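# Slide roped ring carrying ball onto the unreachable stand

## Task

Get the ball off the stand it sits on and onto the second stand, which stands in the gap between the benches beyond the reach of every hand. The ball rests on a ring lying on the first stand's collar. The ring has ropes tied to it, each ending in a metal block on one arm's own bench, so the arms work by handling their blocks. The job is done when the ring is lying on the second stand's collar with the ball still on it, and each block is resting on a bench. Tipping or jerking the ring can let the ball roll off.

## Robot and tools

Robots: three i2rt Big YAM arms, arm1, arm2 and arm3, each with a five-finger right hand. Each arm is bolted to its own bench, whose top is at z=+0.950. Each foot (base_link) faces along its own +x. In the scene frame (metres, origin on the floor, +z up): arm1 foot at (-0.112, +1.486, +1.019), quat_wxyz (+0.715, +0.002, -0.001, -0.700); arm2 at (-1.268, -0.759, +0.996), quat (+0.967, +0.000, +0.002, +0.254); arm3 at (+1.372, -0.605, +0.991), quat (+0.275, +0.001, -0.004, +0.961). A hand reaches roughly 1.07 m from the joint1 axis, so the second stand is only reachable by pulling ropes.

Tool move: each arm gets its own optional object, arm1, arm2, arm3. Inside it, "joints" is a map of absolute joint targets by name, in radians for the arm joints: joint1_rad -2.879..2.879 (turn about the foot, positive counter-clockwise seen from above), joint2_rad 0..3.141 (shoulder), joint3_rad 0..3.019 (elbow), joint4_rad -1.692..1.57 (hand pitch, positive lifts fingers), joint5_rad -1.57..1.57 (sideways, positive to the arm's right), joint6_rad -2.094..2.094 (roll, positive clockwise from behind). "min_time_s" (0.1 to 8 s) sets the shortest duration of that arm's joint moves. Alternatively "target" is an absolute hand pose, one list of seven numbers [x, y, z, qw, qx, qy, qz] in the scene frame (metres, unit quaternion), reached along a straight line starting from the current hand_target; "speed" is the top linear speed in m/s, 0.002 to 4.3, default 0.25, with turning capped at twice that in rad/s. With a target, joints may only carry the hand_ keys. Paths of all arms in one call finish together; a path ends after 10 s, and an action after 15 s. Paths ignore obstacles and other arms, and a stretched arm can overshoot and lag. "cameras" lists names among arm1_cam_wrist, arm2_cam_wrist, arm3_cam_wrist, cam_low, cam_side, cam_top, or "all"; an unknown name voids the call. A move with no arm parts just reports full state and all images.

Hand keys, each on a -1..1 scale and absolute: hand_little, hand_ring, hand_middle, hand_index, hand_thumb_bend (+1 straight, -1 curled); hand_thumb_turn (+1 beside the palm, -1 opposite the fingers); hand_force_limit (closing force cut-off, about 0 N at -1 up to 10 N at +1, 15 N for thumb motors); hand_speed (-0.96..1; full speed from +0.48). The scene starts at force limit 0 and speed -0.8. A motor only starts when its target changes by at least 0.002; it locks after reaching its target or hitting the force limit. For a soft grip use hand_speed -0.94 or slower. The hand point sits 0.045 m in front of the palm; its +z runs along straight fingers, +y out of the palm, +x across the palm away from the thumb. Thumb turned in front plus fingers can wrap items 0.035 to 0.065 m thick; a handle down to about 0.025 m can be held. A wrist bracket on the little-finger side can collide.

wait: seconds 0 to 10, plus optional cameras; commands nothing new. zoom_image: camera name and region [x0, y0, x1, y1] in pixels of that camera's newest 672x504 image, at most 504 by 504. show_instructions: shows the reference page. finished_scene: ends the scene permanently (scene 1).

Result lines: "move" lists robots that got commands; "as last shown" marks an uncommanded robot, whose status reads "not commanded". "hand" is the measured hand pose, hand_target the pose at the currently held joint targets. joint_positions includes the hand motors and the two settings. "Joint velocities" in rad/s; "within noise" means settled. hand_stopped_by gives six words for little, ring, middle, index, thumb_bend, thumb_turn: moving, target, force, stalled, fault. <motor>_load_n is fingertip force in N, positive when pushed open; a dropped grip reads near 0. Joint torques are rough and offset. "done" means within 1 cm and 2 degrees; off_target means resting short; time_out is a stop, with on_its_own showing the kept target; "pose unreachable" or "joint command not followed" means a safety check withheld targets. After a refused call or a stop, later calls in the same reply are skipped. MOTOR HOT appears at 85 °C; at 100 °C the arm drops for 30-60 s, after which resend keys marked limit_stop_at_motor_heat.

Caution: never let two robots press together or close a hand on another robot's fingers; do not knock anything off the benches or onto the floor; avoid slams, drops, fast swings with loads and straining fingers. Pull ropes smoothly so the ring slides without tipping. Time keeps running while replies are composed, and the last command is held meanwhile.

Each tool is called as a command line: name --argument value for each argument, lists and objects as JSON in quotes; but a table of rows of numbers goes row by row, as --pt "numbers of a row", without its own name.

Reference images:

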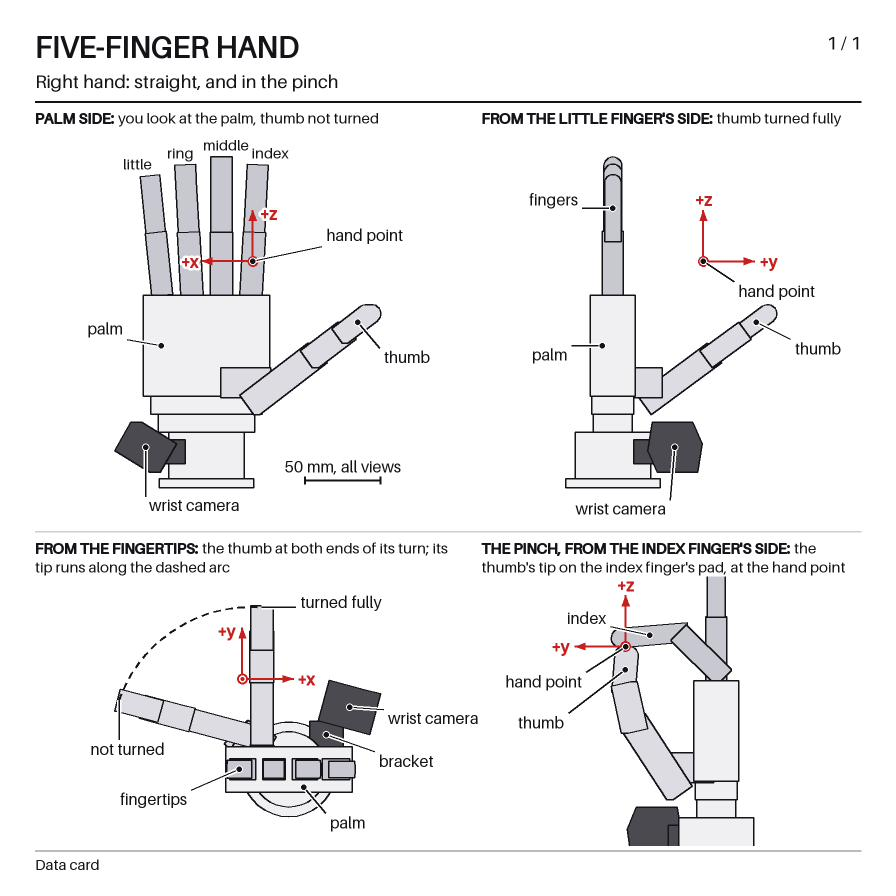

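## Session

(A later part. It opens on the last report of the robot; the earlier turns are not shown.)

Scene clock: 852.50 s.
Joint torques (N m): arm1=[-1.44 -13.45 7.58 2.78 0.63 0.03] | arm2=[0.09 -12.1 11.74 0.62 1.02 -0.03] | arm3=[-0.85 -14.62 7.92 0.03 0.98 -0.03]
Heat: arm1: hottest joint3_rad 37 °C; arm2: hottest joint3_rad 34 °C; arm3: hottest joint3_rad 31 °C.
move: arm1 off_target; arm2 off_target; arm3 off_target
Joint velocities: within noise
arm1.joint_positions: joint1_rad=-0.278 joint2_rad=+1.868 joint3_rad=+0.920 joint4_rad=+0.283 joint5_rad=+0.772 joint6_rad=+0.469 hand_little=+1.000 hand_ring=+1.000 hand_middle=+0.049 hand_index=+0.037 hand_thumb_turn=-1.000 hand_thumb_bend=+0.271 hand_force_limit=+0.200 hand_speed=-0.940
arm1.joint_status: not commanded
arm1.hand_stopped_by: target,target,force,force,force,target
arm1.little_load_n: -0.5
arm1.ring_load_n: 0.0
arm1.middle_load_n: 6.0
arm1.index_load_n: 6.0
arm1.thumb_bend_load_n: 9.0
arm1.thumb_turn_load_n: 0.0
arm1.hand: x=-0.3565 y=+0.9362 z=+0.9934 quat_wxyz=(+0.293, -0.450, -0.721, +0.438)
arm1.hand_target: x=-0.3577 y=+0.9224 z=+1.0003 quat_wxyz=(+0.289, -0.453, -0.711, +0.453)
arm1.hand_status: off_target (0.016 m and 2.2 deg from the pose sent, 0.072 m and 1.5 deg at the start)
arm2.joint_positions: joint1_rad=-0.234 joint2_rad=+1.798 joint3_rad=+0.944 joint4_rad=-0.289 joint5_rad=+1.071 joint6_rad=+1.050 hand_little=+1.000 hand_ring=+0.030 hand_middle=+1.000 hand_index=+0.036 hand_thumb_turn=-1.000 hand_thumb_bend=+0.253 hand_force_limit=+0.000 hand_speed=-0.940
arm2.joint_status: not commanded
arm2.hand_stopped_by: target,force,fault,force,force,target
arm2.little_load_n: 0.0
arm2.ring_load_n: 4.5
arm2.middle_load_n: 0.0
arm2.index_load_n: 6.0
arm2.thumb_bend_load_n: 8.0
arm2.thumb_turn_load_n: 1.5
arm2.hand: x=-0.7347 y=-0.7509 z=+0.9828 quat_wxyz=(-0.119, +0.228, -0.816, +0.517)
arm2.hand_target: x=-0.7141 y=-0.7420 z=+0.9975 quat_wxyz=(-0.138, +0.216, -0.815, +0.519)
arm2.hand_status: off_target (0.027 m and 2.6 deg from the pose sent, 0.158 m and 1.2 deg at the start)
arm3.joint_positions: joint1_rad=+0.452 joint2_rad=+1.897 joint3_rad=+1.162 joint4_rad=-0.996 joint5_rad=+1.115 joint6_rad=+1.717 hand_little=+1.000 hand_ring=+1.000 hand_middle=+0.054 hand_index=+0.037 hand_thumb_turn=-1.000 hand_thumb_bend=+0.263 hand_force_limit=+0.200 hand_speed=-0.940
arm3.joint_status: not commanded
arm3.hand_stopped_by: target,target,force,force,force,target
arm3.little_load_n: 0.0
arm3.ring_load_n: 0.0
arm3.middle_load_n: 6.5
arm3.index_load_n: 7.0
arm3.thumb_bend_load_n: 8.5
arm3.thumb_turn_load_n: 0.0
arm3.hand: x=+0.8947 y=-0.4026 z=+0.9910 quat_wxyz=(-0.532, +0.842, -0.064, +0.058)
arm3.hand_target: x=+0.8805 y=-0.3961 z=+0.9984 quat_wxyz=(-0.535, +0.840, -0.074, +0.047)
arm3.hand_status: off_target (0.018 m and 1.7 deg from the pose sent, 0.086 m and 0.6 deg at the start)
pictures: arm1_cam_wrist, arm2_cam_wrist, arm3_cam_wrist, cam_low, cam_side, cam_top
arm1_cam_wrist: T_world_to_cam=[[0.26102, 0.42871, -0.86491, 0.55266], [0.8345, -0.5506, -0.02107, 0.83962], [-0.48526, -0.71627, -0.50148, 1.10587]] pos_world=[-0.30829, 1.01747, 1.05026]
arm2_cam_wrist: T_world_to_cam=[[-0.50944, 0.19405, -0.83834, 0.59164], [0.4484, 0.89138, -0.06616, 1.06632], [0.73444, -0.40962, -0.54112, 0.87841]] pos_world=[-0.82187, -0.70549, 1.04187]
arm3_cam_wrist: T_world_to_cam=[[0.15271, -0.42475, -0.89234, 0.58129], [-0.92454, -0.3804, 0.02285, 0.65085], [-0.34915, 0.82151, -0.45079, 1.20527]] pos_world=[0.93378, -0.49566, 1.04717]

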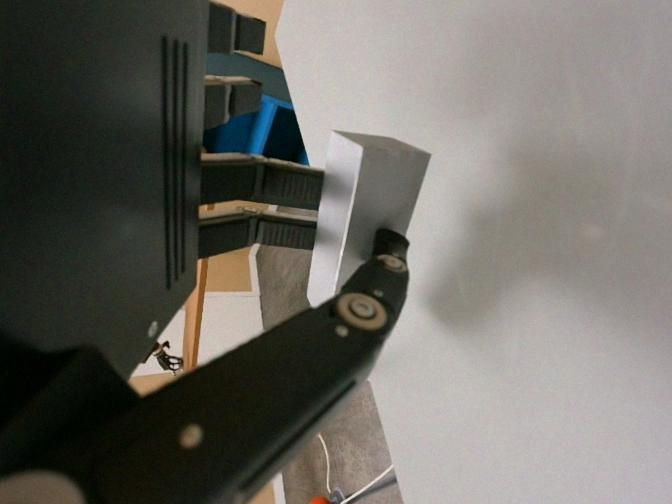

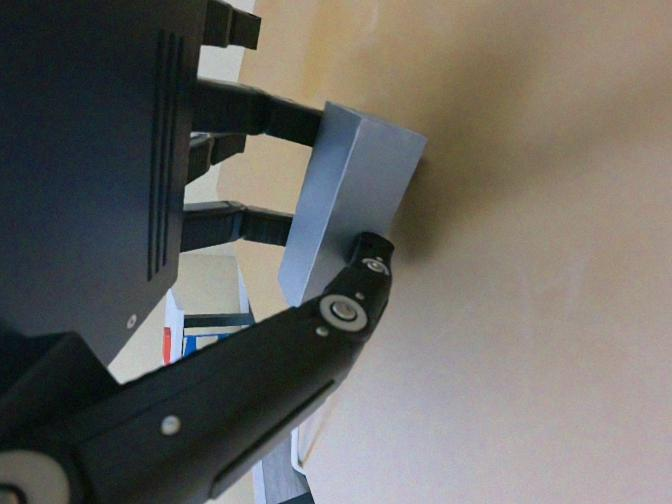

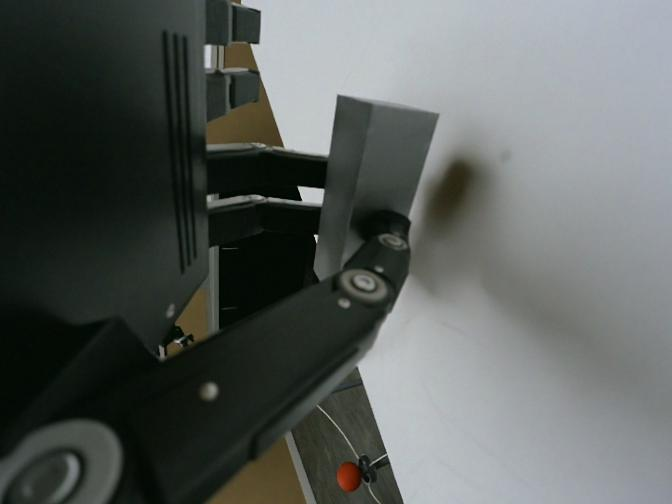

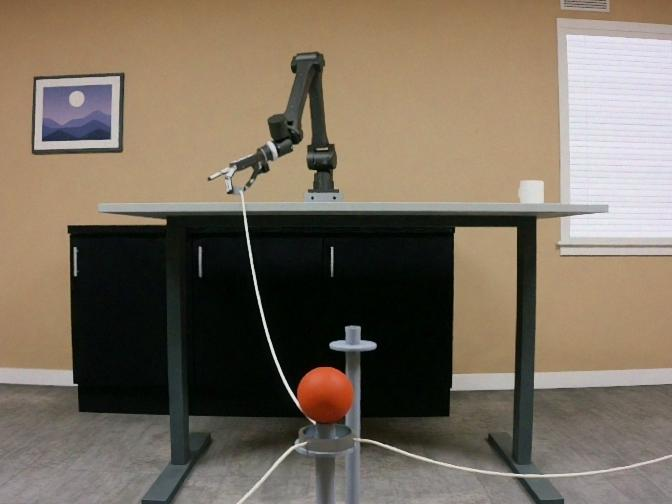

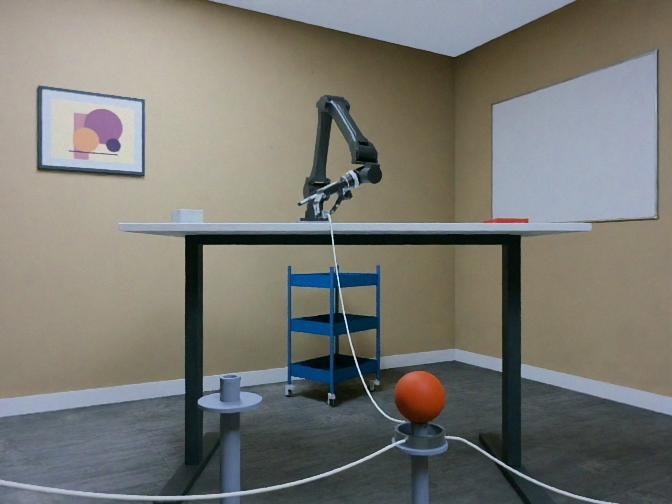

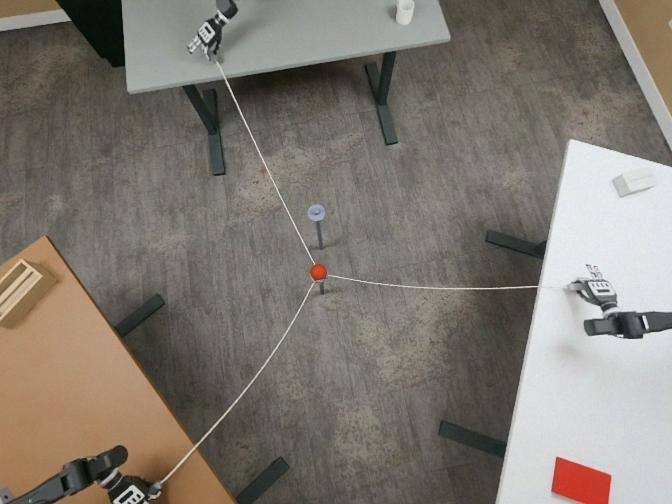

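move --arm1 '{"target":[-0.358,0.922,0.975,-0.2887,0.4531,0.7113,-0.4531],"speed":0.04}' --arm2 '{"target":[-0.717,-0.744,0.977,0.1377,-0.2162,0.8152,-0.5194],"speed":0.04}' --arm3 '{"target":[0.882,-0.397,0.973,0.5353,-0.8402,0.0735,-0.0468],"speed":0.04}' --cameras '["arm1_cam_wrist","arm2_cam_wrist","arm3_cam_wrist"]'

Scene clock: 858.63 s.
Joint torques (N m): arm1=[-1.38 -13.8 6.94 2.74 0.61 0.04] | arm2=[-0.15 -12.45 9.63 1.36 0.98 -0.07] | arm3=[-0.5 -14.74 6.38 0.06 0.96 0.01]
Heat: arm1: hottest joint3_rad 36 °C; arm2: hottest joint3_rad 34 °C; arm3: hottest joint3_rad 32 °C.
move: arm1 off_target; arm2 off_target; arm3 done
Joint velocities: within noise
arm1.joint_positions: joint1_rad=-0.278 joint2_rad=+1.926 joint3_rad=+0.920 joint4_rad=+0.347 joint5_rad=+0.772 joint6_rad=+0.469 hand_little=+1.000 hand_ring=+1.000 hand_middle=+0.049 hand_index=+0.037 hand_thumb_turn=-1.000 hand_thumb_bend=+0.271 hand_force_limit=+0.200 hand_speed=-0.940
arm1.joint_status: not commanded
arm1.hand_stopped_by: target,target,force,force,force,target
arm1.little_load_n: 0.0
arm1.ring_load_n: 0.0
arm1.middle_load_n: 5.5
arm1.index_load_n: 6.0
arm1.thumb_bend_load_n: 9.5
arm1.thumb_turn_load_n: 0.0
arm1.hand: x=-0.3570 y=+0.9342 z=+0.9708 quat_wxyz=(+0.292, -0.451, -0.720, +0.440)
arm1.hand_target: x=-0.3578 y=+0.9223 z=+0.9752 quat_wxyz=(+0.289, -0.453, -0.711, +0.453)
arm1.hand_status: off_target (0.013 m and 1.9 deg from the pose sent, 0.023 m and 2.2 deg at the start)
arm2.joint_positions: joint1_rad=-0.234 joint2_rad=+1.832 joint3_rad=+0.944 joint4_rad=-0.250 joint5_rad=+1.071 joint6_rad=+1.050 hand_little=+1.000 hand_ring=+0.030 hand_middle=+1.000 hand_index=+0.036 hand_thumb_turn=-1.000 hand_thumb_bend=+0.253 hand_force_limit=+0.000 hand_speed=-0.940
arm2.joint_status: not commanded
arm2.hand_stopped_by: target,force,fault,force,force,target
arm2.little_load_n: 0.0
arm2.ring_load_n: 4.5
arm2.middle_load_n: 0.0
arm2.index_load_n: 6.0
arm2.thumb_bend_load_n: 8.5
arm2.thumb_turn_load_n: 1.5
arm2.hand: x=-0.7317 y=-0.7500 z=+0.9694 quat_wxyz=(-0.121, +0.227, -0.816, +0.517)
arm2.hand_target: x=-0.7176 y=-0.7440 z=+0.9771 quat_wxyz=(-0.138, +0.216, -0.815, +0.519)
arm2.hand_status: off_target (0.018 m and 2.3 deg from the pose sent, 0.020 m and 2.6 deg at the start)
arm3.joint_positions: joint1_rad=+0.452 joint2_rad=+1.939 joint3_rad=+1.162 joint4_rad=-0.940 joint5_rad=+1.115 joint6_rad=+1.717 hand_little=+1.000 hand_ring=+1.000 hand_middle=+0.054 hand_index=+0.037 hand_thumb_turn=-1.000 hand_thumb_bend=+0.263 hand_force_limit=+0.200 hand_speed=-0.940
arm3.joint_status: not commanded
arm3.hand_stopped_by: target,target,force,force,force,target
arm3.little_load_n: 0.0
arm3.ring_load_n: 0.0
arm3.middle_load_n: 6.5
arm3.index_load_n: 7.0
arm3.thumb_bend_load_n: 8.5
arm3.thumb_turn_load_n: 0.0
arm3.hand: x=+0.8887 y=-0.4018 z=+0.9713 quat_wxyz=(-0.532, +0.842, -0.068, +0.052)
arm3.hand_target: x=+0.8821 y=-0.3970 z=+0.9730 quat_wxyz=(-0.535, +0.840, -0.074, +0.047)
arm3.hand_status: done (0.008 m and 0.9 deg from the pose sent, 0.023 m and 1.7 deg at the start)
arm1_cam_wrist: T_world_to_cam=[[0.25988, 0.42457, -0.8673, 0.53981], [0.8345, -0.55066, -0.01952, 0.83699], [-0.48587, -0.71869, -0.49741, 1.09096]] pos_world=[-0.30869, 1.01577, 1.02717]
arm2_cam_wrist: T_world_to_cam=[[-0.5049, 0.19541, -0.84077, 0.58849], [0.44881, 0.89145, -0.06233, 1.06001], [0.73732, -0.40881, -0.5378, 0.86876]] pos_world=[-0.81917, -0.70479, 1.02807]
arm3_cam_wrist: T_world_to_cam=[[0.14016, -0.42336, -0.89505, 0.57939], [-0.92408, -0.38056, 0.03529, 0.63349], [-0.35556, 0.82216, -0.44456, 1.1936]] pos_world=[0.92858, -0.49495, 1.02686]

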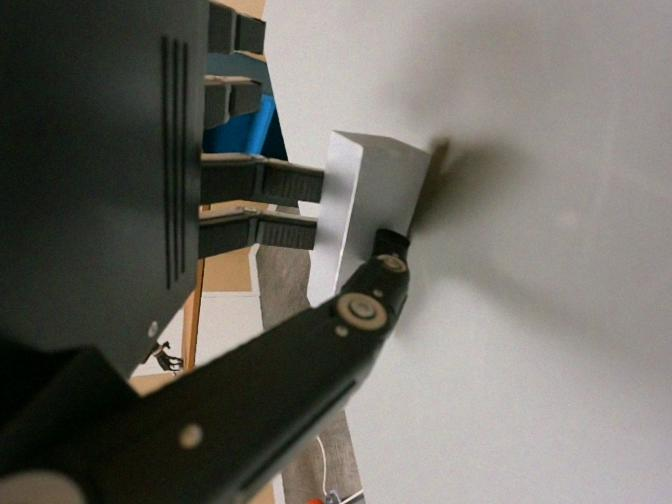

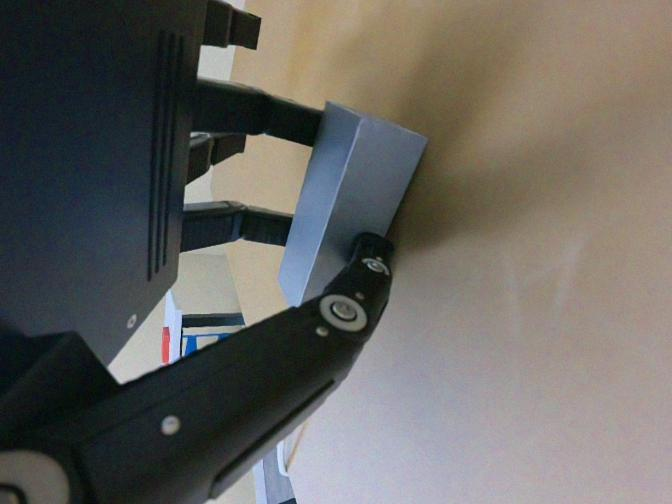

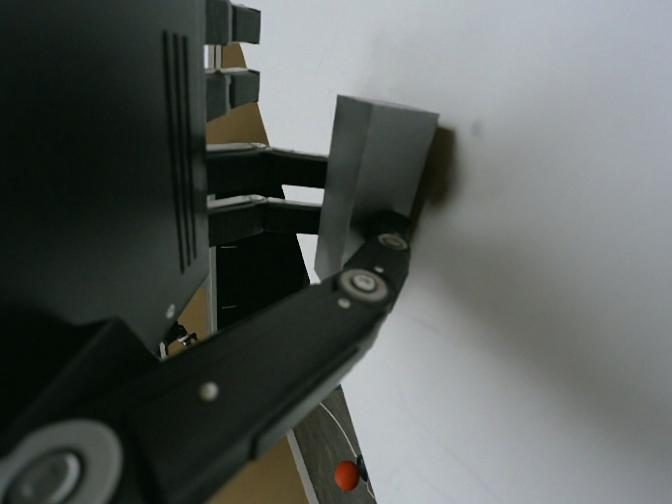

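move --arm1 '{"target":[-0.358,0.922,0.967,-0.2887,0.4531,0.7113,-0.4531],"speed":0.02}' --arm2 '{"target":[-0.718,-0.744,0.967,0.1377,-0.2162,0.8152,-0.5194],"speed":0.02}' --arm3 '{"target":[0.882,-0.397,0.965,0.5353,-0.8402,0.0735,-0.0468],"speed":0.02}' --cameras '["arm1_cam_wrist","arm2_cam_wrist","arm3_cam_wrist"]'

zoom_image --camera "arm1_cam_wrist" --region '[290, 100, 510, 320]'

zoom_image --camera "arm2_cam_wrist" --region '[270, 80, 490, 300]'

zoom_image --camera "arm3_cam_wrist" --region '[290, 70, 510, 290]'

Scene clock: 866.97 s.
Joint torques (N m): arm1=[-1.44 -12.92 6.9 2.56 0.55 0.03] | arm2=[0.09 -12.4 8.91 1.4 0.95 -0.04] | arm3=[-0.38 -14.39 6.09 0.1 0.87 0.02]
Heat: arm1: hottest joint3_rad 36 °C; arm2: hottest joint3_rad 34 °C; arm3: hottest joint3_rad 32 °C.
move: arm1 done; arm2 off_target; arm3 done
Joint velocities: within noise
arm1.joint_positions: joint1_rad=-0.278 joint2_rad=+1.937 joint3_rad=+0.920 joint4_rad=+0.371 joint5_rad=+0.774 joint6_rad=+0.469 hand_little=+1.000 hand_ring=+1.000 hand_middle=+0.049 hand_index=+0.037 hand_thumb_turn=-1.000 hand_thumb_bend=+0.271 hand_force_limit=+0.200 hand_speed=-0.940
arm1.joint_status: not commanded
arm1.hand_stopped_by: target,target,force,force,force,target
arm1.little_load_n: 0.0
arm1.ring_load_n: 0.0
arm1.middle_load_n: 5.5
arm1.index_load_n: 6.0
arm1.thumb_bend_load_n: 9.5
arm1.thumb_turn_load_n: 0.0
arm1.hand: x=-0.3579 y=+0.9319 z=+0.9690 quat_wxyz=(+0.291, -0.452, -0.716, +0.445)
arm1.hand_target: x=-0.3578 y=+0.9224 z=+0.9671 quat_wxyz=(+0.289, -0.453, -0.711, +0.453)
arm1.hand_status: done (0.010 m and 1.1 deg from the pose sent, 0.013 m and 1.9 deg at the start)
arm2.joint_positions: joint1_rad=-0.234 joint2_rad=+1.852 joint3_rad=+0.944 joint4_rad=-0.224 joint5_rad=+1.073 joint6_rad=+1.051 hand_little=+1.000 hand_ring=+0.030 hand_middle=+1.000 hand_index=+0.036 hand_thumb_turn=-1.000 hand_thumb_bend=+0.253 hand_force_limit=+0.000 hand_speed=-0.940
arm2.joint_status: not commanded
arm2.hand_stopped_by: target,force,fault,force,force,target
arm2.little_load_n: -0.5
arm2.ring_load_n: 4.5
arm2.middle_load_n: 0.0
arm2.index_load_n: 6.5
arm2.thumb_bend_load_n: 8.0
arm2.thumb_turn_load_n: 1.5
arm2.hand: x=-0.7295 y=-0.7496 z=+0.9625 quat_wxyz=(-0.124, +0.224, -0.816, +0.518)
arm2.hand_target: x=-0.7184 y=-0.7440 z=+0.9672 quat_wxyz=(-0.138, +0.216, -0.815, +0.519)
arm2.hand_status: off_target (0.014 m and 1.8 deg from the pose sent, 0.015 m and 2.2 deg at the start)
arm3.joint_positions: joint1_rad=+0.452 joint2_rad=+1.947 joint3_rad=+1.162 joint4_rad=-0.923 joint5_rad=+1.117 joint6_rad=+1.717 hand_little=+1.000 hand_ring=+1.000 hand_middle=+0.054 hand_index=+0.037 hand_thumb_turn=-1.000 hand_thumb_bend=+0.263 hand_force_limit=+0.200 hand_speed=-0.940
arm3.joint_status: not commanded
arm3.hand_stopped_by: target,target,force,force,force,target
arm3.little_load_n: 0.0
arm3.ring_load_n: 0.0
arm3.middle_load_n: 6.0
arm3.index_load_n: 7.0
arm3.thumb_bend_load_n: 8.5
arm3.thumb_turn_load_n: 0.0
arm3.hand: x=+0.8863 y=-0.4011 z=+0.9682 quat_wxyz=(-0.534, +0.841, -0.070, +0.048)
arm3.hand_target: x=+0.8821 y=-0.3970 z=+0.9651 quat_wxyz=(-0.535, +0.840, -0.074, +0.047)
arm3.hand_status: done (0.007 m and 0.4 deg from the pose sent, 0.010 m and 0.9 deg at the start)
arm1_cam_wrist: T_world_to_cam=[[0.25669, 0.41315, -0.87374, 0.55516], [0.83353, -0.55223, -0.01625, 0.83442], [-0.48922, -0.72412, -0.48612, 1.08094]] pos_world=[-0.3092, 1.01416, 1.02409]
arm2_cam_wrist: T_world_to_cam=[[-0.49835, 0.1967, -0.84437, 0.59293], [0.45014, 0.89106, -0.0581, 1.0548], [0.74096, -0.40904, -0.53261, 0.86113]] pos_world=[-0.81738, -0.70429, 1.02057]
arm3_cam_wrist: T_world_to_cam=[[0.13212, -0.42004, -0.89784, 0.58841], [-0.92354, -0.38116, 0.04242, 0.62397], [-0.36004, 0.82358, -0.43828, 1.18924]] pos_world=[0.92668, -0.49445, 1.02305]

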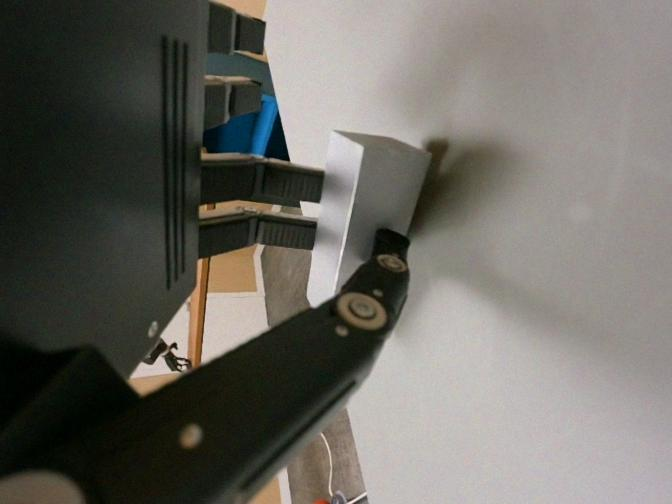

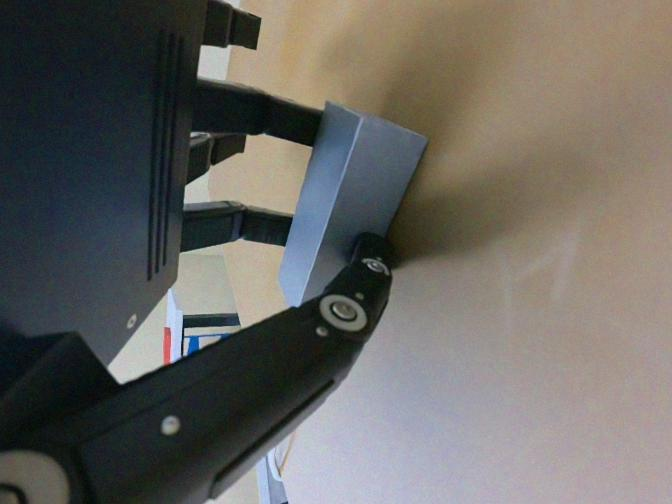

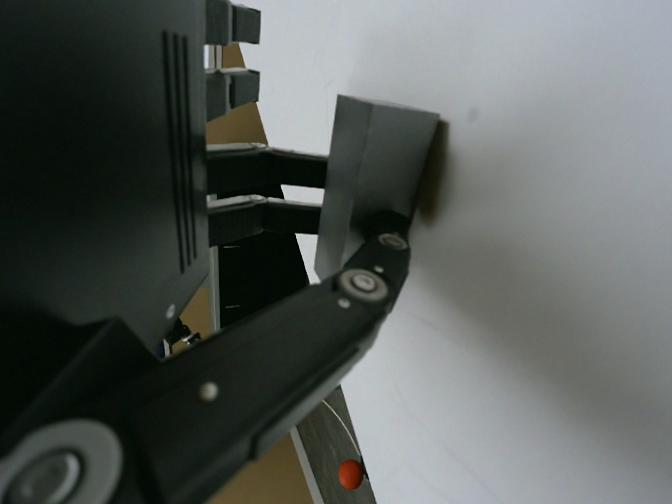

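Scaled by 2.291.

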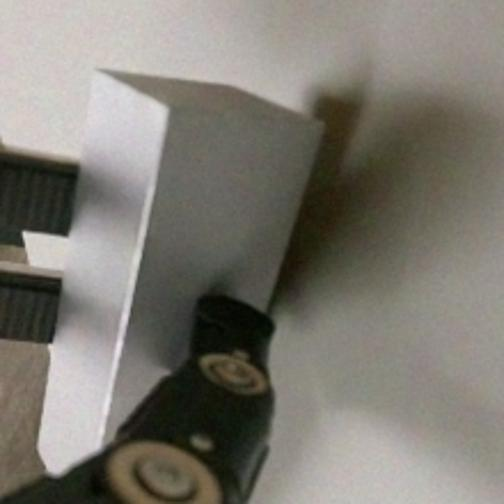

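Scaled by 2.291.

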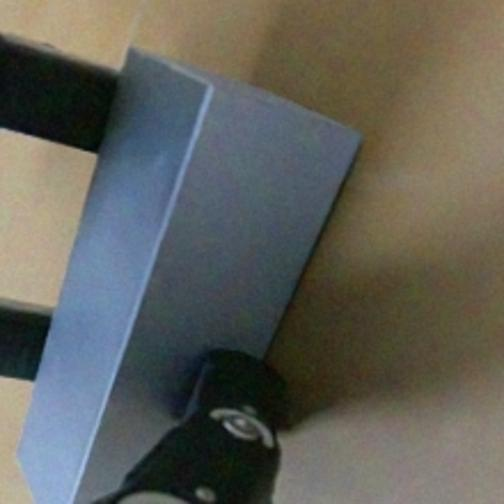

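Scaled by 2.291.

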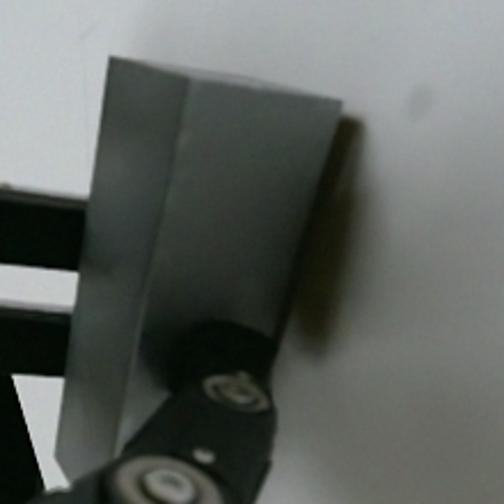

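move --arm1 '{"target":[-0.358,0.922,0.960,-0.2887,0.4531,0.7113,-0.4531],"speed":0.02}' --arm2 '{"target":[-0.718,-0.744,0.963,0.1377,-0.2162,0.8152,-0.5194],"speed":0.02}' --arm3 '{"target":[0.882,-0.397,0.958,0.5353,-0.8402,0.0735,-0.0468],"speed":0.02}' --cameras '["arm1_cam_wrist","arm2_cam_wrist","arm3_cam_wrist"]'

zoom_image --camera "arm1_cam_wrist" --region '[290, 100, 510, 320]'

zoom_image --camera "arm2_cam_wrist" --region '[270, 80, 490, 300]'

zoom_image --camera "arm3_cam_wrist" --region '[290, 70, 510, 290]'

Scene clock: 878.63 s.
Joint torques (N m): arm1=[-1.38 -12.4 6.84 2.4 0.48 0.03] | arm2=[-0.09 -11.93 8.84 1.4 0.92 -0.09] | arm3=[-0.5 -13.51 5.85 0.16 0.66 0.02]
Heat: arm1: hottest joint3_rad 35 °C; arm2: hottest joint3_rad 34 °C; arm3: hottest joint3_rad 32 °C.
move: arm1 off_target; arm2 off_target; arm3 done
Joint velocities: within noise
arm1.joint_positions: joint1_rad=-0.278 joint2_rad=+1.948 joint3_rad=+0.920 joint4_rad=+0.393 joint5_rad=+0.776 joint6_rad=+0.469 hand_little=+1.000 hand_ring=+1.000 hand_middle=+0.049 hand_index=+0.037 hand_thumb_turn=-1.000 hand_thumb_bend=+0.271 hand_force_limit=+0.200 hand_speed=-0.940
arm1.joint_status: not commanded
arm1.hand_stopped_by: target,target,force,force,force,target
arm1.little_load_n: 0.0
arm1.ring_load_n: 0.0
arm1.middle_load_n: 6.0
arm1.index_load_n: 5.5
arm1.thumb_bend_load_n: 9.0
arm1.thumb_turn_load_n: 0.0
arm1.hand: x=-0.3587 y=+0.9302 z=+0.9666 quat_wxyz=(+0.291, -0.453, -0.713, +0.449)
arm1.hand_target: x=-0.3578 y=+0.9225 z=+0.9600 quat_wxyz=(+0.289, -0.453, -0.711, +0.453)
arm1.hand_status: off_target (0.011 m and 0.5 deg from the pose sent, 0.013 m and 1.1 deg at the start)
arm2.joint_positions: joint1_rad=-0.234 joint2_rad=+1.855 joint3_rad=+0.944 joint4_rad=-0.212 joint5_rad=+1.074 joint6_rad=+1.051 hand_little=+1.000 hand_ring=+0.030 hand_middle=+1.000 hand_index=+0.036 hand_thumb_turn=-1.000 hand_thumb_bend=+0.253 hand_force_limit=+0.000 hand_speed=-0.940
arm2.joint_status: not commanded
arm2.hand_stopped_by: target,force,fault,force,force,target
arm2.little_load_n: 0.0
arm2.ring_load_n: 5.0
arm2.middle_load_n: 0.0
arm2.index_load_n: 6.5
arm2.thumb_bend_load_n: 8.0
arm2.thumb_turn_load_n: 2.0
arm2.hand: x=-0.7277 y=-0.7493 z=+0.9620 quat_wxyz=(-0.128, +0.222, -0.816, +0.518)
arm2.hand_target: x=-0.7183 y=-0.7439 z=+0.9632 quat_wxyz=(-0.138, +0.216, -0.815, +0.519)
arm2.hand_status: off_target (0.011 m and 1.3 deg from the pose sent, 0.013 m and 1.8 deg at the start)
arm3.joint_positions: joint1_rad=+0.452 joint2_rad=+1.950 joint3_rad=+1.162 joint4_rad=-0.908 joint5_rad=+1.123 joint6_rad=+1.717 hand_little=+1.000 hand_ring=+1.000 hand_middle=+0.054 hand_index=+0.037 hand_thumb_turn=-1.000 hand_thumb_bend=+0.263 hand_force_limit=+0.200 hand_speed=-0.940
arm3.joint_status: not commanded
arm3.hand_stopped_by: target,target,force,force,force,target
arm3.little_load_n: 0.0
arm3.ring_load_n: 0.0
arm3.middle_load_n: 6.0
arm3.index_load_n: 7.0
arm3.thumb_bend_load_n: 9.0
arm3.thumb_turn_load_n: 0.0
arm3.hand: x=+0.8839 y=-0.4001 z=+0.9674 quat_wxyz=(-0.536, +0.840, -0.073, +0.043)
arm3.hand_target: x=+0.8823 y=-0.3971 z=+0.9582 quat_wxyz=(-0.535, +0.840, -0.073, +0.047)
arm3.hand_status: done (0.010 m and 0.5 deg from the pose sent, 0.012 m and 0.4 deg at the start)
arm1_cam_wrist: T_world_to_cam=[[0.25383, 0.40363, -0.87901, 0.56694], [0.83262, -0.55367, -0.01381, 0.83272], [-0.49225, -0.72837, -0.47661, 1.07188]] pos_world=[-0.30961, 1.01295, 1.02071]
arm2_cam_wrist: T_world_to_cam=[[-0.49089, 0.19825, -0.84837, 0.6039], [0.45117, 0.89087, -0.05288, 1.04922], [0.7453, -0.40871, -0.52676, 0.85744]] pos_world=[-0.81598, -0.70399, 1.01948]
arm3_cam_wrist: T_world_to_cam=[[0.12386, -0.41388, -0.90186, 0.60201], [-0.92277, -0.38227, 0.0487, 0.61498], [-0.36491, 0.82618, -0.42927, 1.18377]] pos_world=[0.92489, -0.49376, 1.02114]

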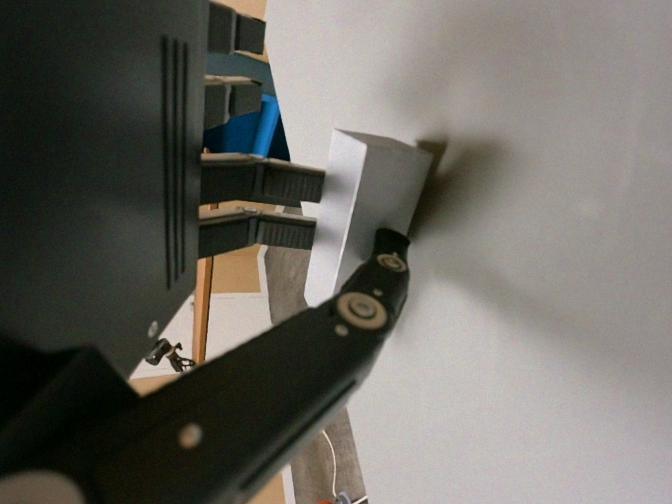

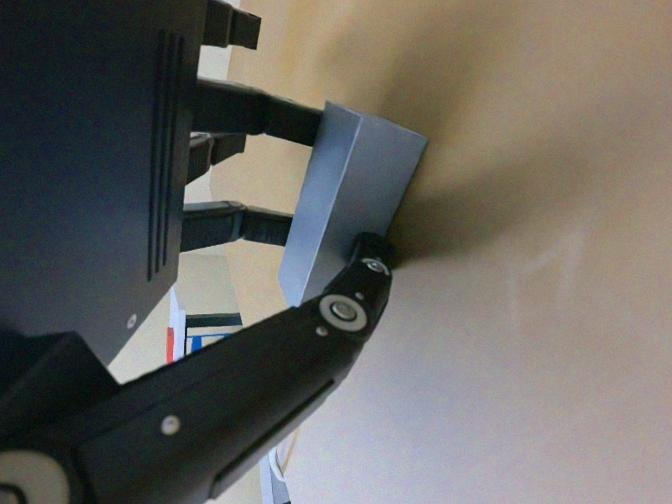

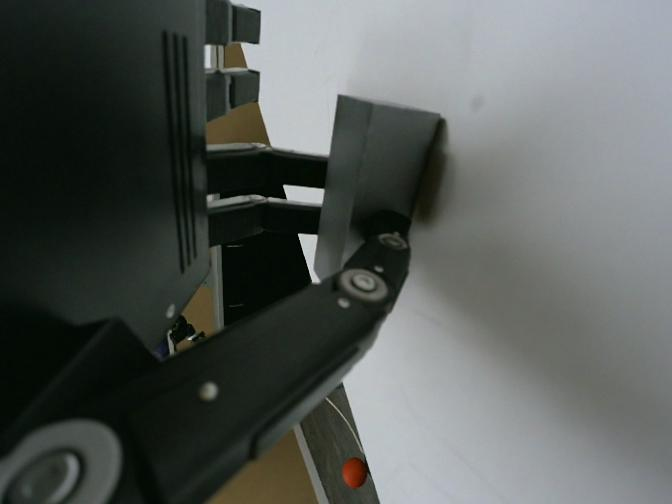

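Scaled by 2.291.

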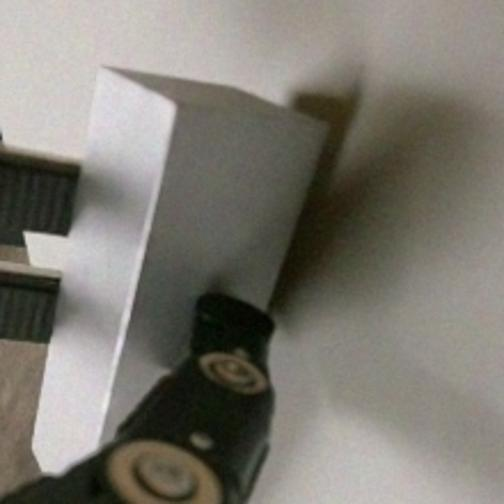

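Scaled by 2.291.

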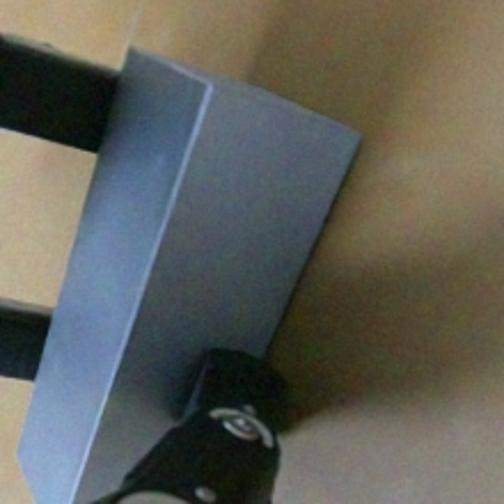

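Scaled by 2.291.

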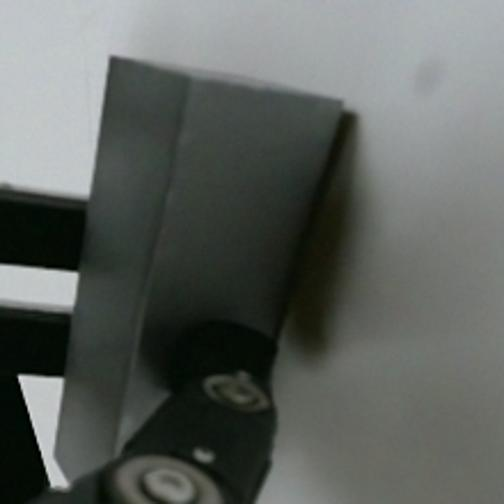

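move --arm1 '{"target":[-0.358,0.923,0.960,-0.2574,0.4725,0.6980,-0.4724],"speed":0.03}' --arm2 '{"target":[-0.719,-0.744,0.969,0.1377,-0.2162,0.8152,-0.5194],"speed":0.03}' --arm3 '{"target":[0.883,-0.397,0.967,0.5353,-0.8402,0.0735,-0.0468],"speed":0.03}' --cameras '["arm1_cam_wrist","arm3_cam_wrist","arm2_cam_wrist"]'

zoom_image --camera "arm1_cam_wrist" --region '[290, 100, 510, 320]'

zoom_image --camera "arm3_cam_wrist" --region '[290, 70, 510, 290]'

Scene clock: 898.17 s.
Joint torques (N m): arm1=[-2.67 -13.22 5.46 2.76 0.32 0.12] | arm2=[-0.03 -13.1 8.65 0.8 0.91 -0.03] | arm3=[-0.44 -14.97 5.91 -0.5 0.68 0.01]
Heat: arm1: hottest joint3_rad 35 °C; arm2: hottest joint3_rad 33 °C; arm3: hottest joint3_rad 32 °C.
move: arm1 done; arm2 off_target; arm3 done
Joint velocities: within noise
arm1.joint_positions: joint1_rad=-0.281 joint2_rad=+1.955 joint3_rad=+0.904 joint4_rad=+0.449 joint5_rad=+0.734 joint6_rad=+0.509 hand_little=+1.000 hand_ring=+1.000 hand_middle=+0.049 hand_index=+0.037 hand_thumb_turn=-1.000 hand_thumb_bend=+0.271 hand_force_limit=+0.200 hand_speed=-0.940
arm1.joint_status: not commanded
arm1.hand_stopped_by: target,target,force,force,force,target
arm1.little_load_n: 0.0
arm1.ring_load_n: 0.0
arm1.middle_load_n: 5.5
arm1.index_load_n: 6.5
arm1.thumb_bend_load_n: 9.0
arm1.thumb_turn_load_n: 0.0
arm1.hand: x=-0.3535 y=+0.9232 z=+0.9659 quat_wxyz=(+0.260, -0.466, -0.704, +0.469)
arm1.hand_target: x=-0.3579 y=+0.9233 z=+0.9600 quat_wxyz=(+0.258, -0.473, -0.698, +0.472)
arm1.hand_status: done (0.007 m and 1.2 deg from the pose sent, 0.010 m and 5.4 deg at the start)
arm2.joint_positions: joint1_rad=-0.234 joint2_rad=+1.855 joint3_rad=+0.944 joint4_rad=-0.212 joint5_rad=+1.074 joint6_rad=+1.051 hand_little=+1.000 hand_ring=+0.030 hand_middle=+1.000 hand_index=+0.036 hand_thumb_turn=-1.000 hand_thumb_bend=+0.253 hand_force_limit=+0.000 hand_speed=-0.940
arm2.joint_status: not commanded
arm2.hand_stopped_by: target,force,fault,force,force,target
arm2.little_load_n: 0.0
arm2.ring_load_n: 5.0
arm2.middle_load_n: 0.0
arm2.index_load_n: 6.5
arm2.thumb_bend_load_n: 8.0
arm2.thumb_turn_load_n: 1.5
arm2.hand: x=-0.7277 y=-0.7494 z=+0.9621 quat_wxyz=(-0.128, +0.222, -0.816, +0.518)
arm2.hand_target: x=-0.7192 y=-0.7440 z=+0.9691 quat_wxyz=(-0.138, +0.216, -0.815, +0.519)
arm2.hand_status: off_target (0.012 m and 1.3 deg from the pose sent, 0.012 m and 1.3 deg at the start)
arm3.joint_positions: joint1_rad=+0.452 joint2_rad=+1.950 joint3_rad=+1.162 joint4_rad=-0.908 joint5_rad=+1.123 joint6_rad=+1.717 hand_little=+1.000 hand_ring=+1.000 hand_middle=+0.054 hand_index=+0.037 hand_thumb_turn=-1.000 hand_thumb_bend=+0.263 hand_force_limit=+0.200 hand_speed=-0.940
arm3.joint_status: not commanded
arm3.hand_stopped_by: target,target,force,force,force,target
arm3.little_load_n: 0.0
arm3.ring_load_n: 0.0
arm3.middle_load_n: 6.5
arm3.index_load_n: 6.5
arm3.thumb_bend_load_n: 8.5
arm3.thumb_turn_load_n: 0.0
arm3.hand: x=+0.8839 y=-0.4001 z=+0.9674 quat_wxyz=(-0.536, +0.840, -0.073, +0.043)
arm3.hand_target: x=+0.8830 y=-0.3970 z=+0.9671 quat_wxyz=(-0.535, +0.840, -0.073, +0.047)
arm3.hand_status: done (0.003 m and 0.5 deg from the pose sent, 0.003 m and 0.5 deg at the start)
pictures: arm1_cam_wrist, arm2_cam_wrist, arm3_cam_wrist
arm1_cam_wrist: T_world_to_cam=[[0.2765, 0.34429, -0.89722, 0.64815], [0.83956, -0.54084, 0.05119, 0.75236], [-0.46763, -0.76743, -0.4386, 1.07696]] pos_world=[-0.30725, 1.01024, 1.01538]
arm2_cam_wrist: T_world_to_cam=[[-0.49077, 0.19813, -0.84846, 0.604], [0.45138, 0.89075, -0.05309, 1.04952], [0.74525, -0.40904, -0.52659, 0.85699]] pos_world=[-0.81598, -0.70399, 1.01948]
arm3_cam_wrist: T_world_to_cam=[[0.12386, -0.41388, -0.90186, 0.60201], [-0.92277, -0.38227, 0.0487, 0.61498], [-0.36491, 0.82618, -0.42927, 1.18377]] pos_world=[0.92489, -0.49376, 1.02114]

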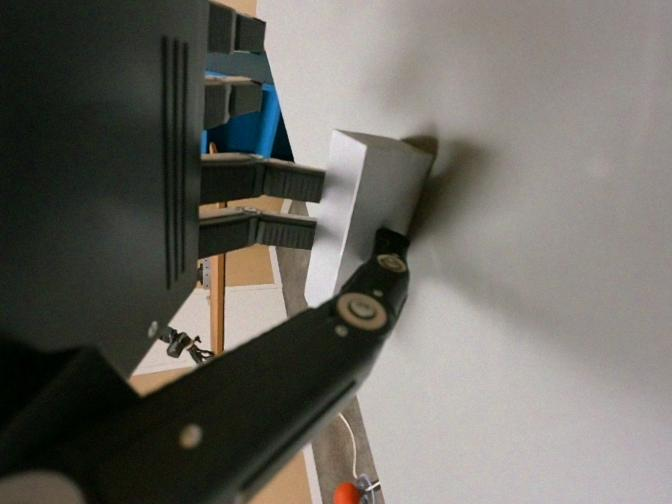

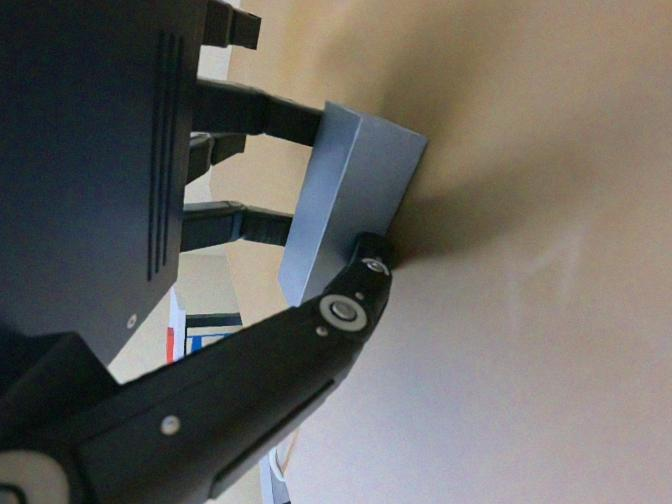

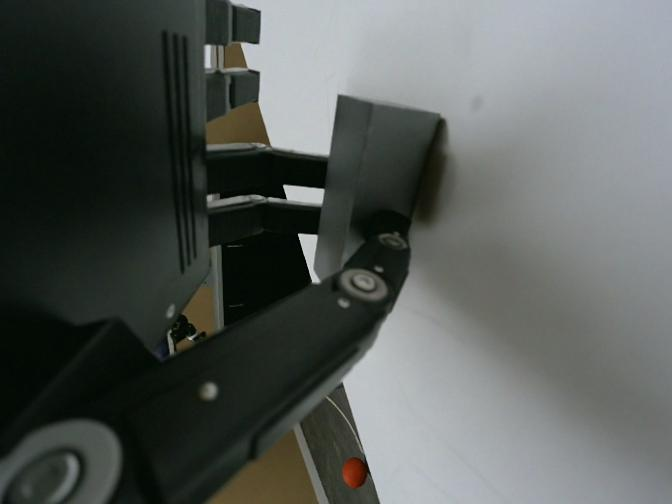

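Scaled by 2.291.

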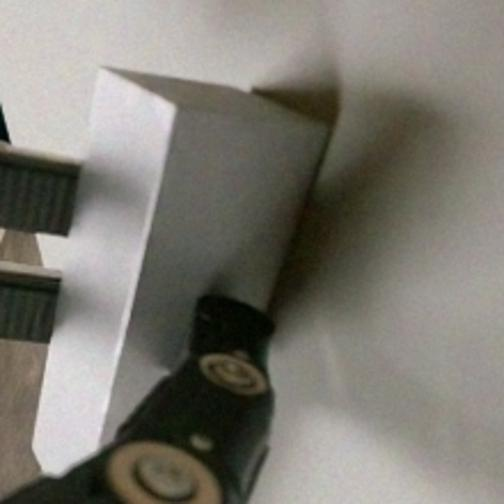

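Scaled by 2.291.

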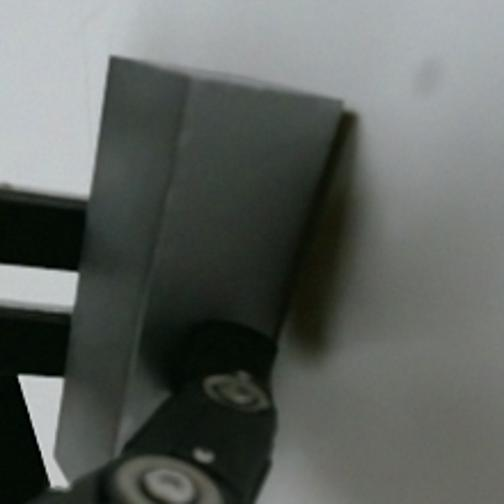

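move --arm1 '{"target":[-0.3565,0.923,0.965,-0.2574,0.4725,0.6980,-0.4724],"speed":0.03,"joints":{"hand_speed":-0.88,"hand_index":0.3,"hand_middle":0.3,"hand_thumb_bend":0.45}}' --arm2 '{"joints":{"hand_speed":-0.88,"hand_index":0.3,"hand_ring":0.3,"hand_thumb_bend":0.45}}' --arm3 '{"joints":{"hand_speed":-0.88,"hand_index":0.3,"hand_middle":0.3,"hand_thumb_bend":0.45}}' --cameras '["all"]'

zoom_image --camera "cam_low" --region '[260, 330, 400, 470]'

Scene clock: 908.37 s.
Joint torques (N m): arm1=[-2.26 -14.51 5.35 2.21 0.41 0.11] | arm2=[-0.21 -13.39 8.8 0.8 0.76 -0.05] | arm3=[-0.5 -15.09 5.87 -0.5 0.68 0.01]
Heat: arm1: hottest joint3_rad 34 °C; arm2: hottest joint3_rad 33 °C; arm3: hottest joint3_rad 32 °C.
move: arm1 done; arm2 done; arm3 done
Joint velocities: within noise
arm1.joint_positions: joint1_rad=-0.281 joint2_rad=+1.955 joint3_rad=+0.904 joint4_rad=+0.449 joint5_rad=+0.733 joint6_rad=+0.512 hand_little=+1.000 hand_ring=+1.000 hand_middle=+0.300 hand_index=+0.300 hand_thumb_turn=-1.000 hand_thumb_bend=+0.450 hand_force_limit=+0.200 hand_speed=-0.880
arm1.joint_status: all done
arm1.hand_stopped_by: target,target,target,target,target,target
arm1.little_load_n: 0.5
arm1.ring_load_n: 0.0
arm1.middle_load_n: 0.0
arm1.index_load_n: 0.0
arm1.thumb_bend_load_n: 0.0
arm1.thumb_turn_load_n: 0.0
arm1.hand: x=-0.3534 y=+0.9229 z=+0.9659 quat_wxyz=(+0.259, -0.467, -0.703, +0.470)
arm1.hand_target: x=-0.3565 y=+0.9231 z=+0.9649 quat_wxyz=(+0.257, -0.473, -0.698, +0.472)
arm1.hand_status: done (0.003 m and 1.0 deg from the pose sent, 0.003 m and 1.1 deg at the start)
arm2.joint_positions: joint1_rad=-0.234 joint2_rad=+1.855 joint3_rad=+0.944 joint4_rad=-0.212 joint5_rad=+1.078 joint6_rad=+1.053 hand_little=+1.000 hand_ring=+0.300 hand_middle=+1.000 hand_index=+0.300 hand_thumb_turn=-1.000 hand_thumb_bend=+0.450 hand_force_limit=+0.000 hand_speed=-0.880
arm2.joint_status: all done
arm2.hand_stopped_by: target,target,fault,target,target,target
arm2.little_load_n: 0.0
arm2.ring_load_n: 0.0
arm2.middle_load_n: 0.0
arm2.index_load_n: 0.0
arm2.thumb_bend_load_n: -0.5
arm2.thumb_turn_load_n: 0.0
arm2.hand: x=-0.7277 y=-0.7500 z=+0.9626 quat_wxyz=(-0.128, +0.221, -0.815, +0.520)
arm2.hand_target: x=-0.7192 y=-0.7440 z=+0.9691 quat_wxyz=(-0.138, +0.216, -0.815, +0.519)
arm2.hand_status: not commanded
arm3.joint_positions: joint1_rad=+0.452 joint2_rad=+1.950 joint3_rad=+1.162 joint4_rad=-0.908 joint5_rad=+1.122 joint6_rad=+1.717 hand_little=+1.000 hand_ring=+1.000 hand_middle=+0.300 hand_index=+0.300 hand_thumb_turn=-1.000 hand_thumb_bend=+0.450 hand_force_limit=+0.200 hand_speed=-0.880
arm3.joint_status: all done
arm3.hand_stopped_by: target,target,target,target,target,target
arm3.little_load_n: -0.5
arm3.ring_load_n: 0.0
arm3.middle_load_n: 0.0
arm3.index_load_n: 0.0
arm3.thumb_bend_load_n: -0.5
arm3.thumb_turn_load_n: 0.0
arm3.hand: x=+0.8839 y=-0.4002 z=+0.9673 quat_wxyz=(-0.536, +0.840, -0.073, +0.043)
arm3.hand_target: x=+0.8830 y=-0.3970 z=+0.9671 quat_wxyz=(-0.535, +0.840, -0.073, +0.047)
arm3.hand_status: not commanded
pictures: arm1_cam_wrist, arm2_cam_wrist, arm3_cam_wrist, cam_low, cam_side, cam_top
arm1_cam_wrist: T_world_to_cam=[[0.27839, 0.34146, -0.89772, 0.65205], [0.83884, -0.54168, 0.0541, 0.74985], [-0.46781, -0.7681, -0.43723, 1.07604]] pos_world=[-0.30715, 1.01004, 1.01528]
arm2_cam_wrist: T_world_to_cam=[[-0.48863, 0.19654, -0.85007, 0.6065], [0.45354, 0.88953, -0.05504, 1.05269], [0.74535, -0.41244, -0.52379, 0.85181]] pos_world=[-0.81598, -0.70429, 1.01967]
arm3_cam_wrist: T_world_to_cam=[[0.12375, -0.4146, -0.90155, 0.60144], [-0.92282, -0.3821, 0.04905, 0.61476], [-0.36481, 0.8259, -0.42988, 1.18418]] pos_world=[0.92489, -0.49376, 1.02114]

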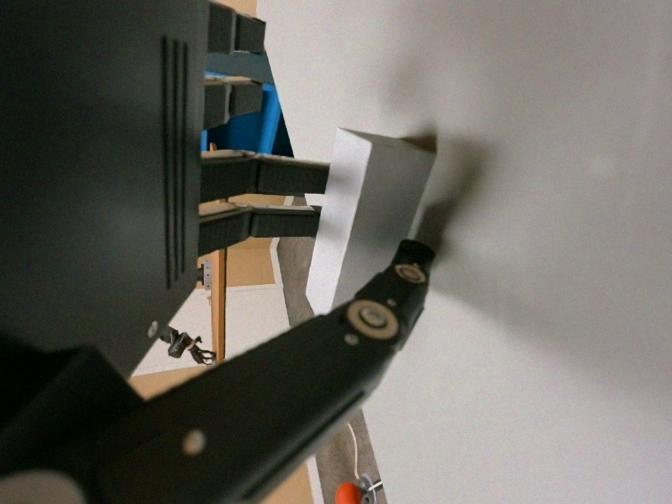

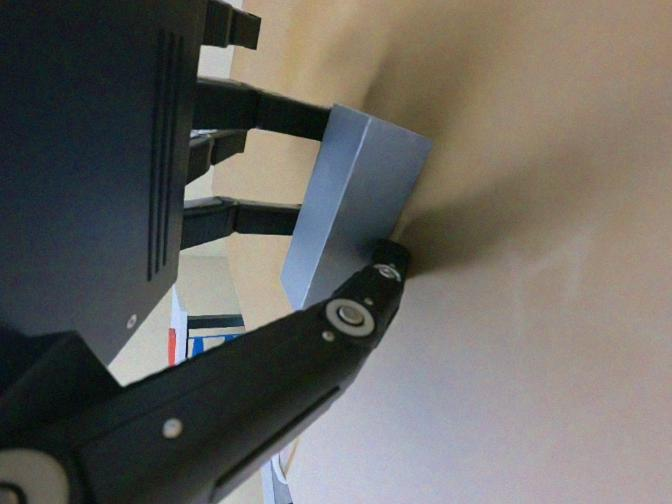

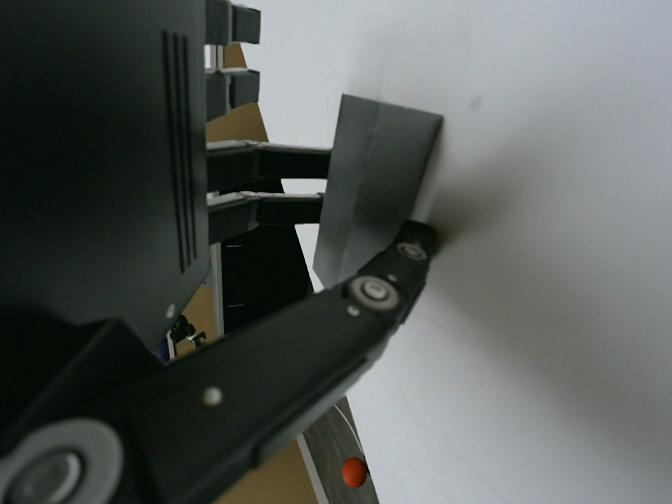

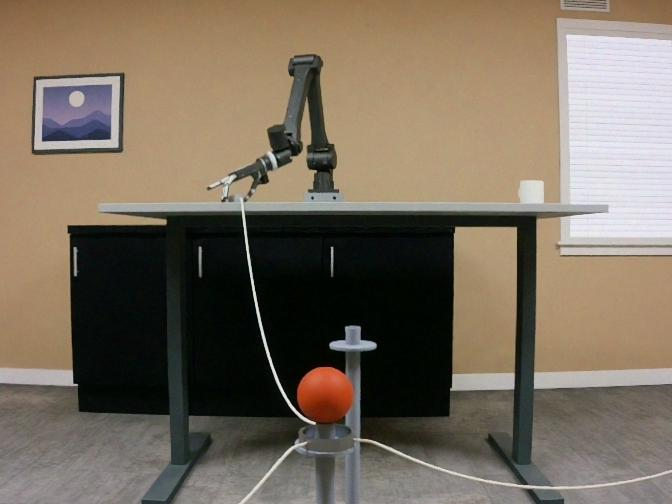

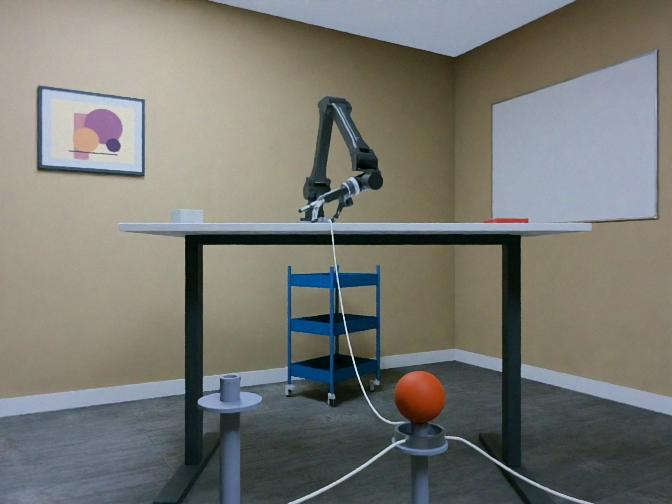

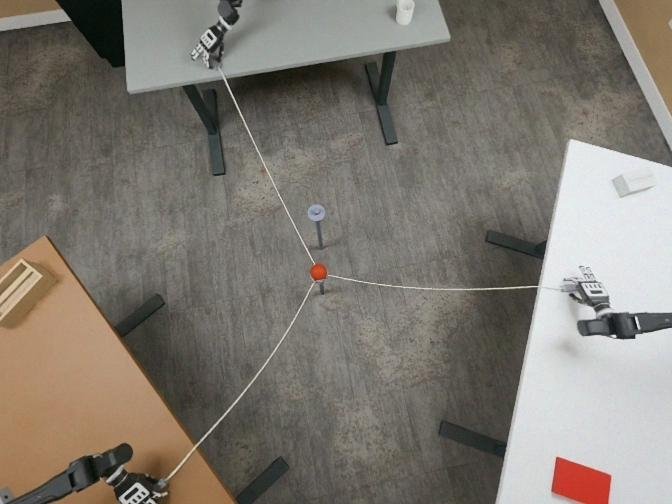

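Scaled by 3.600.

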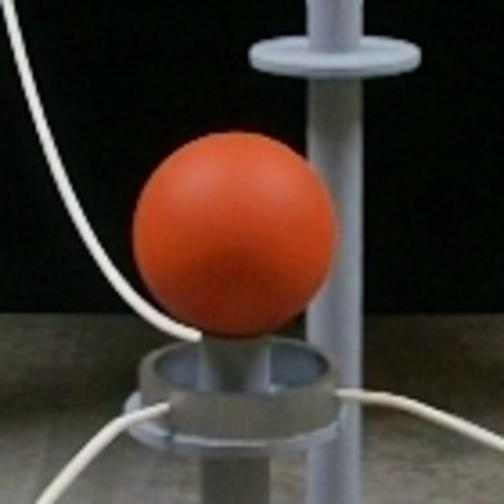

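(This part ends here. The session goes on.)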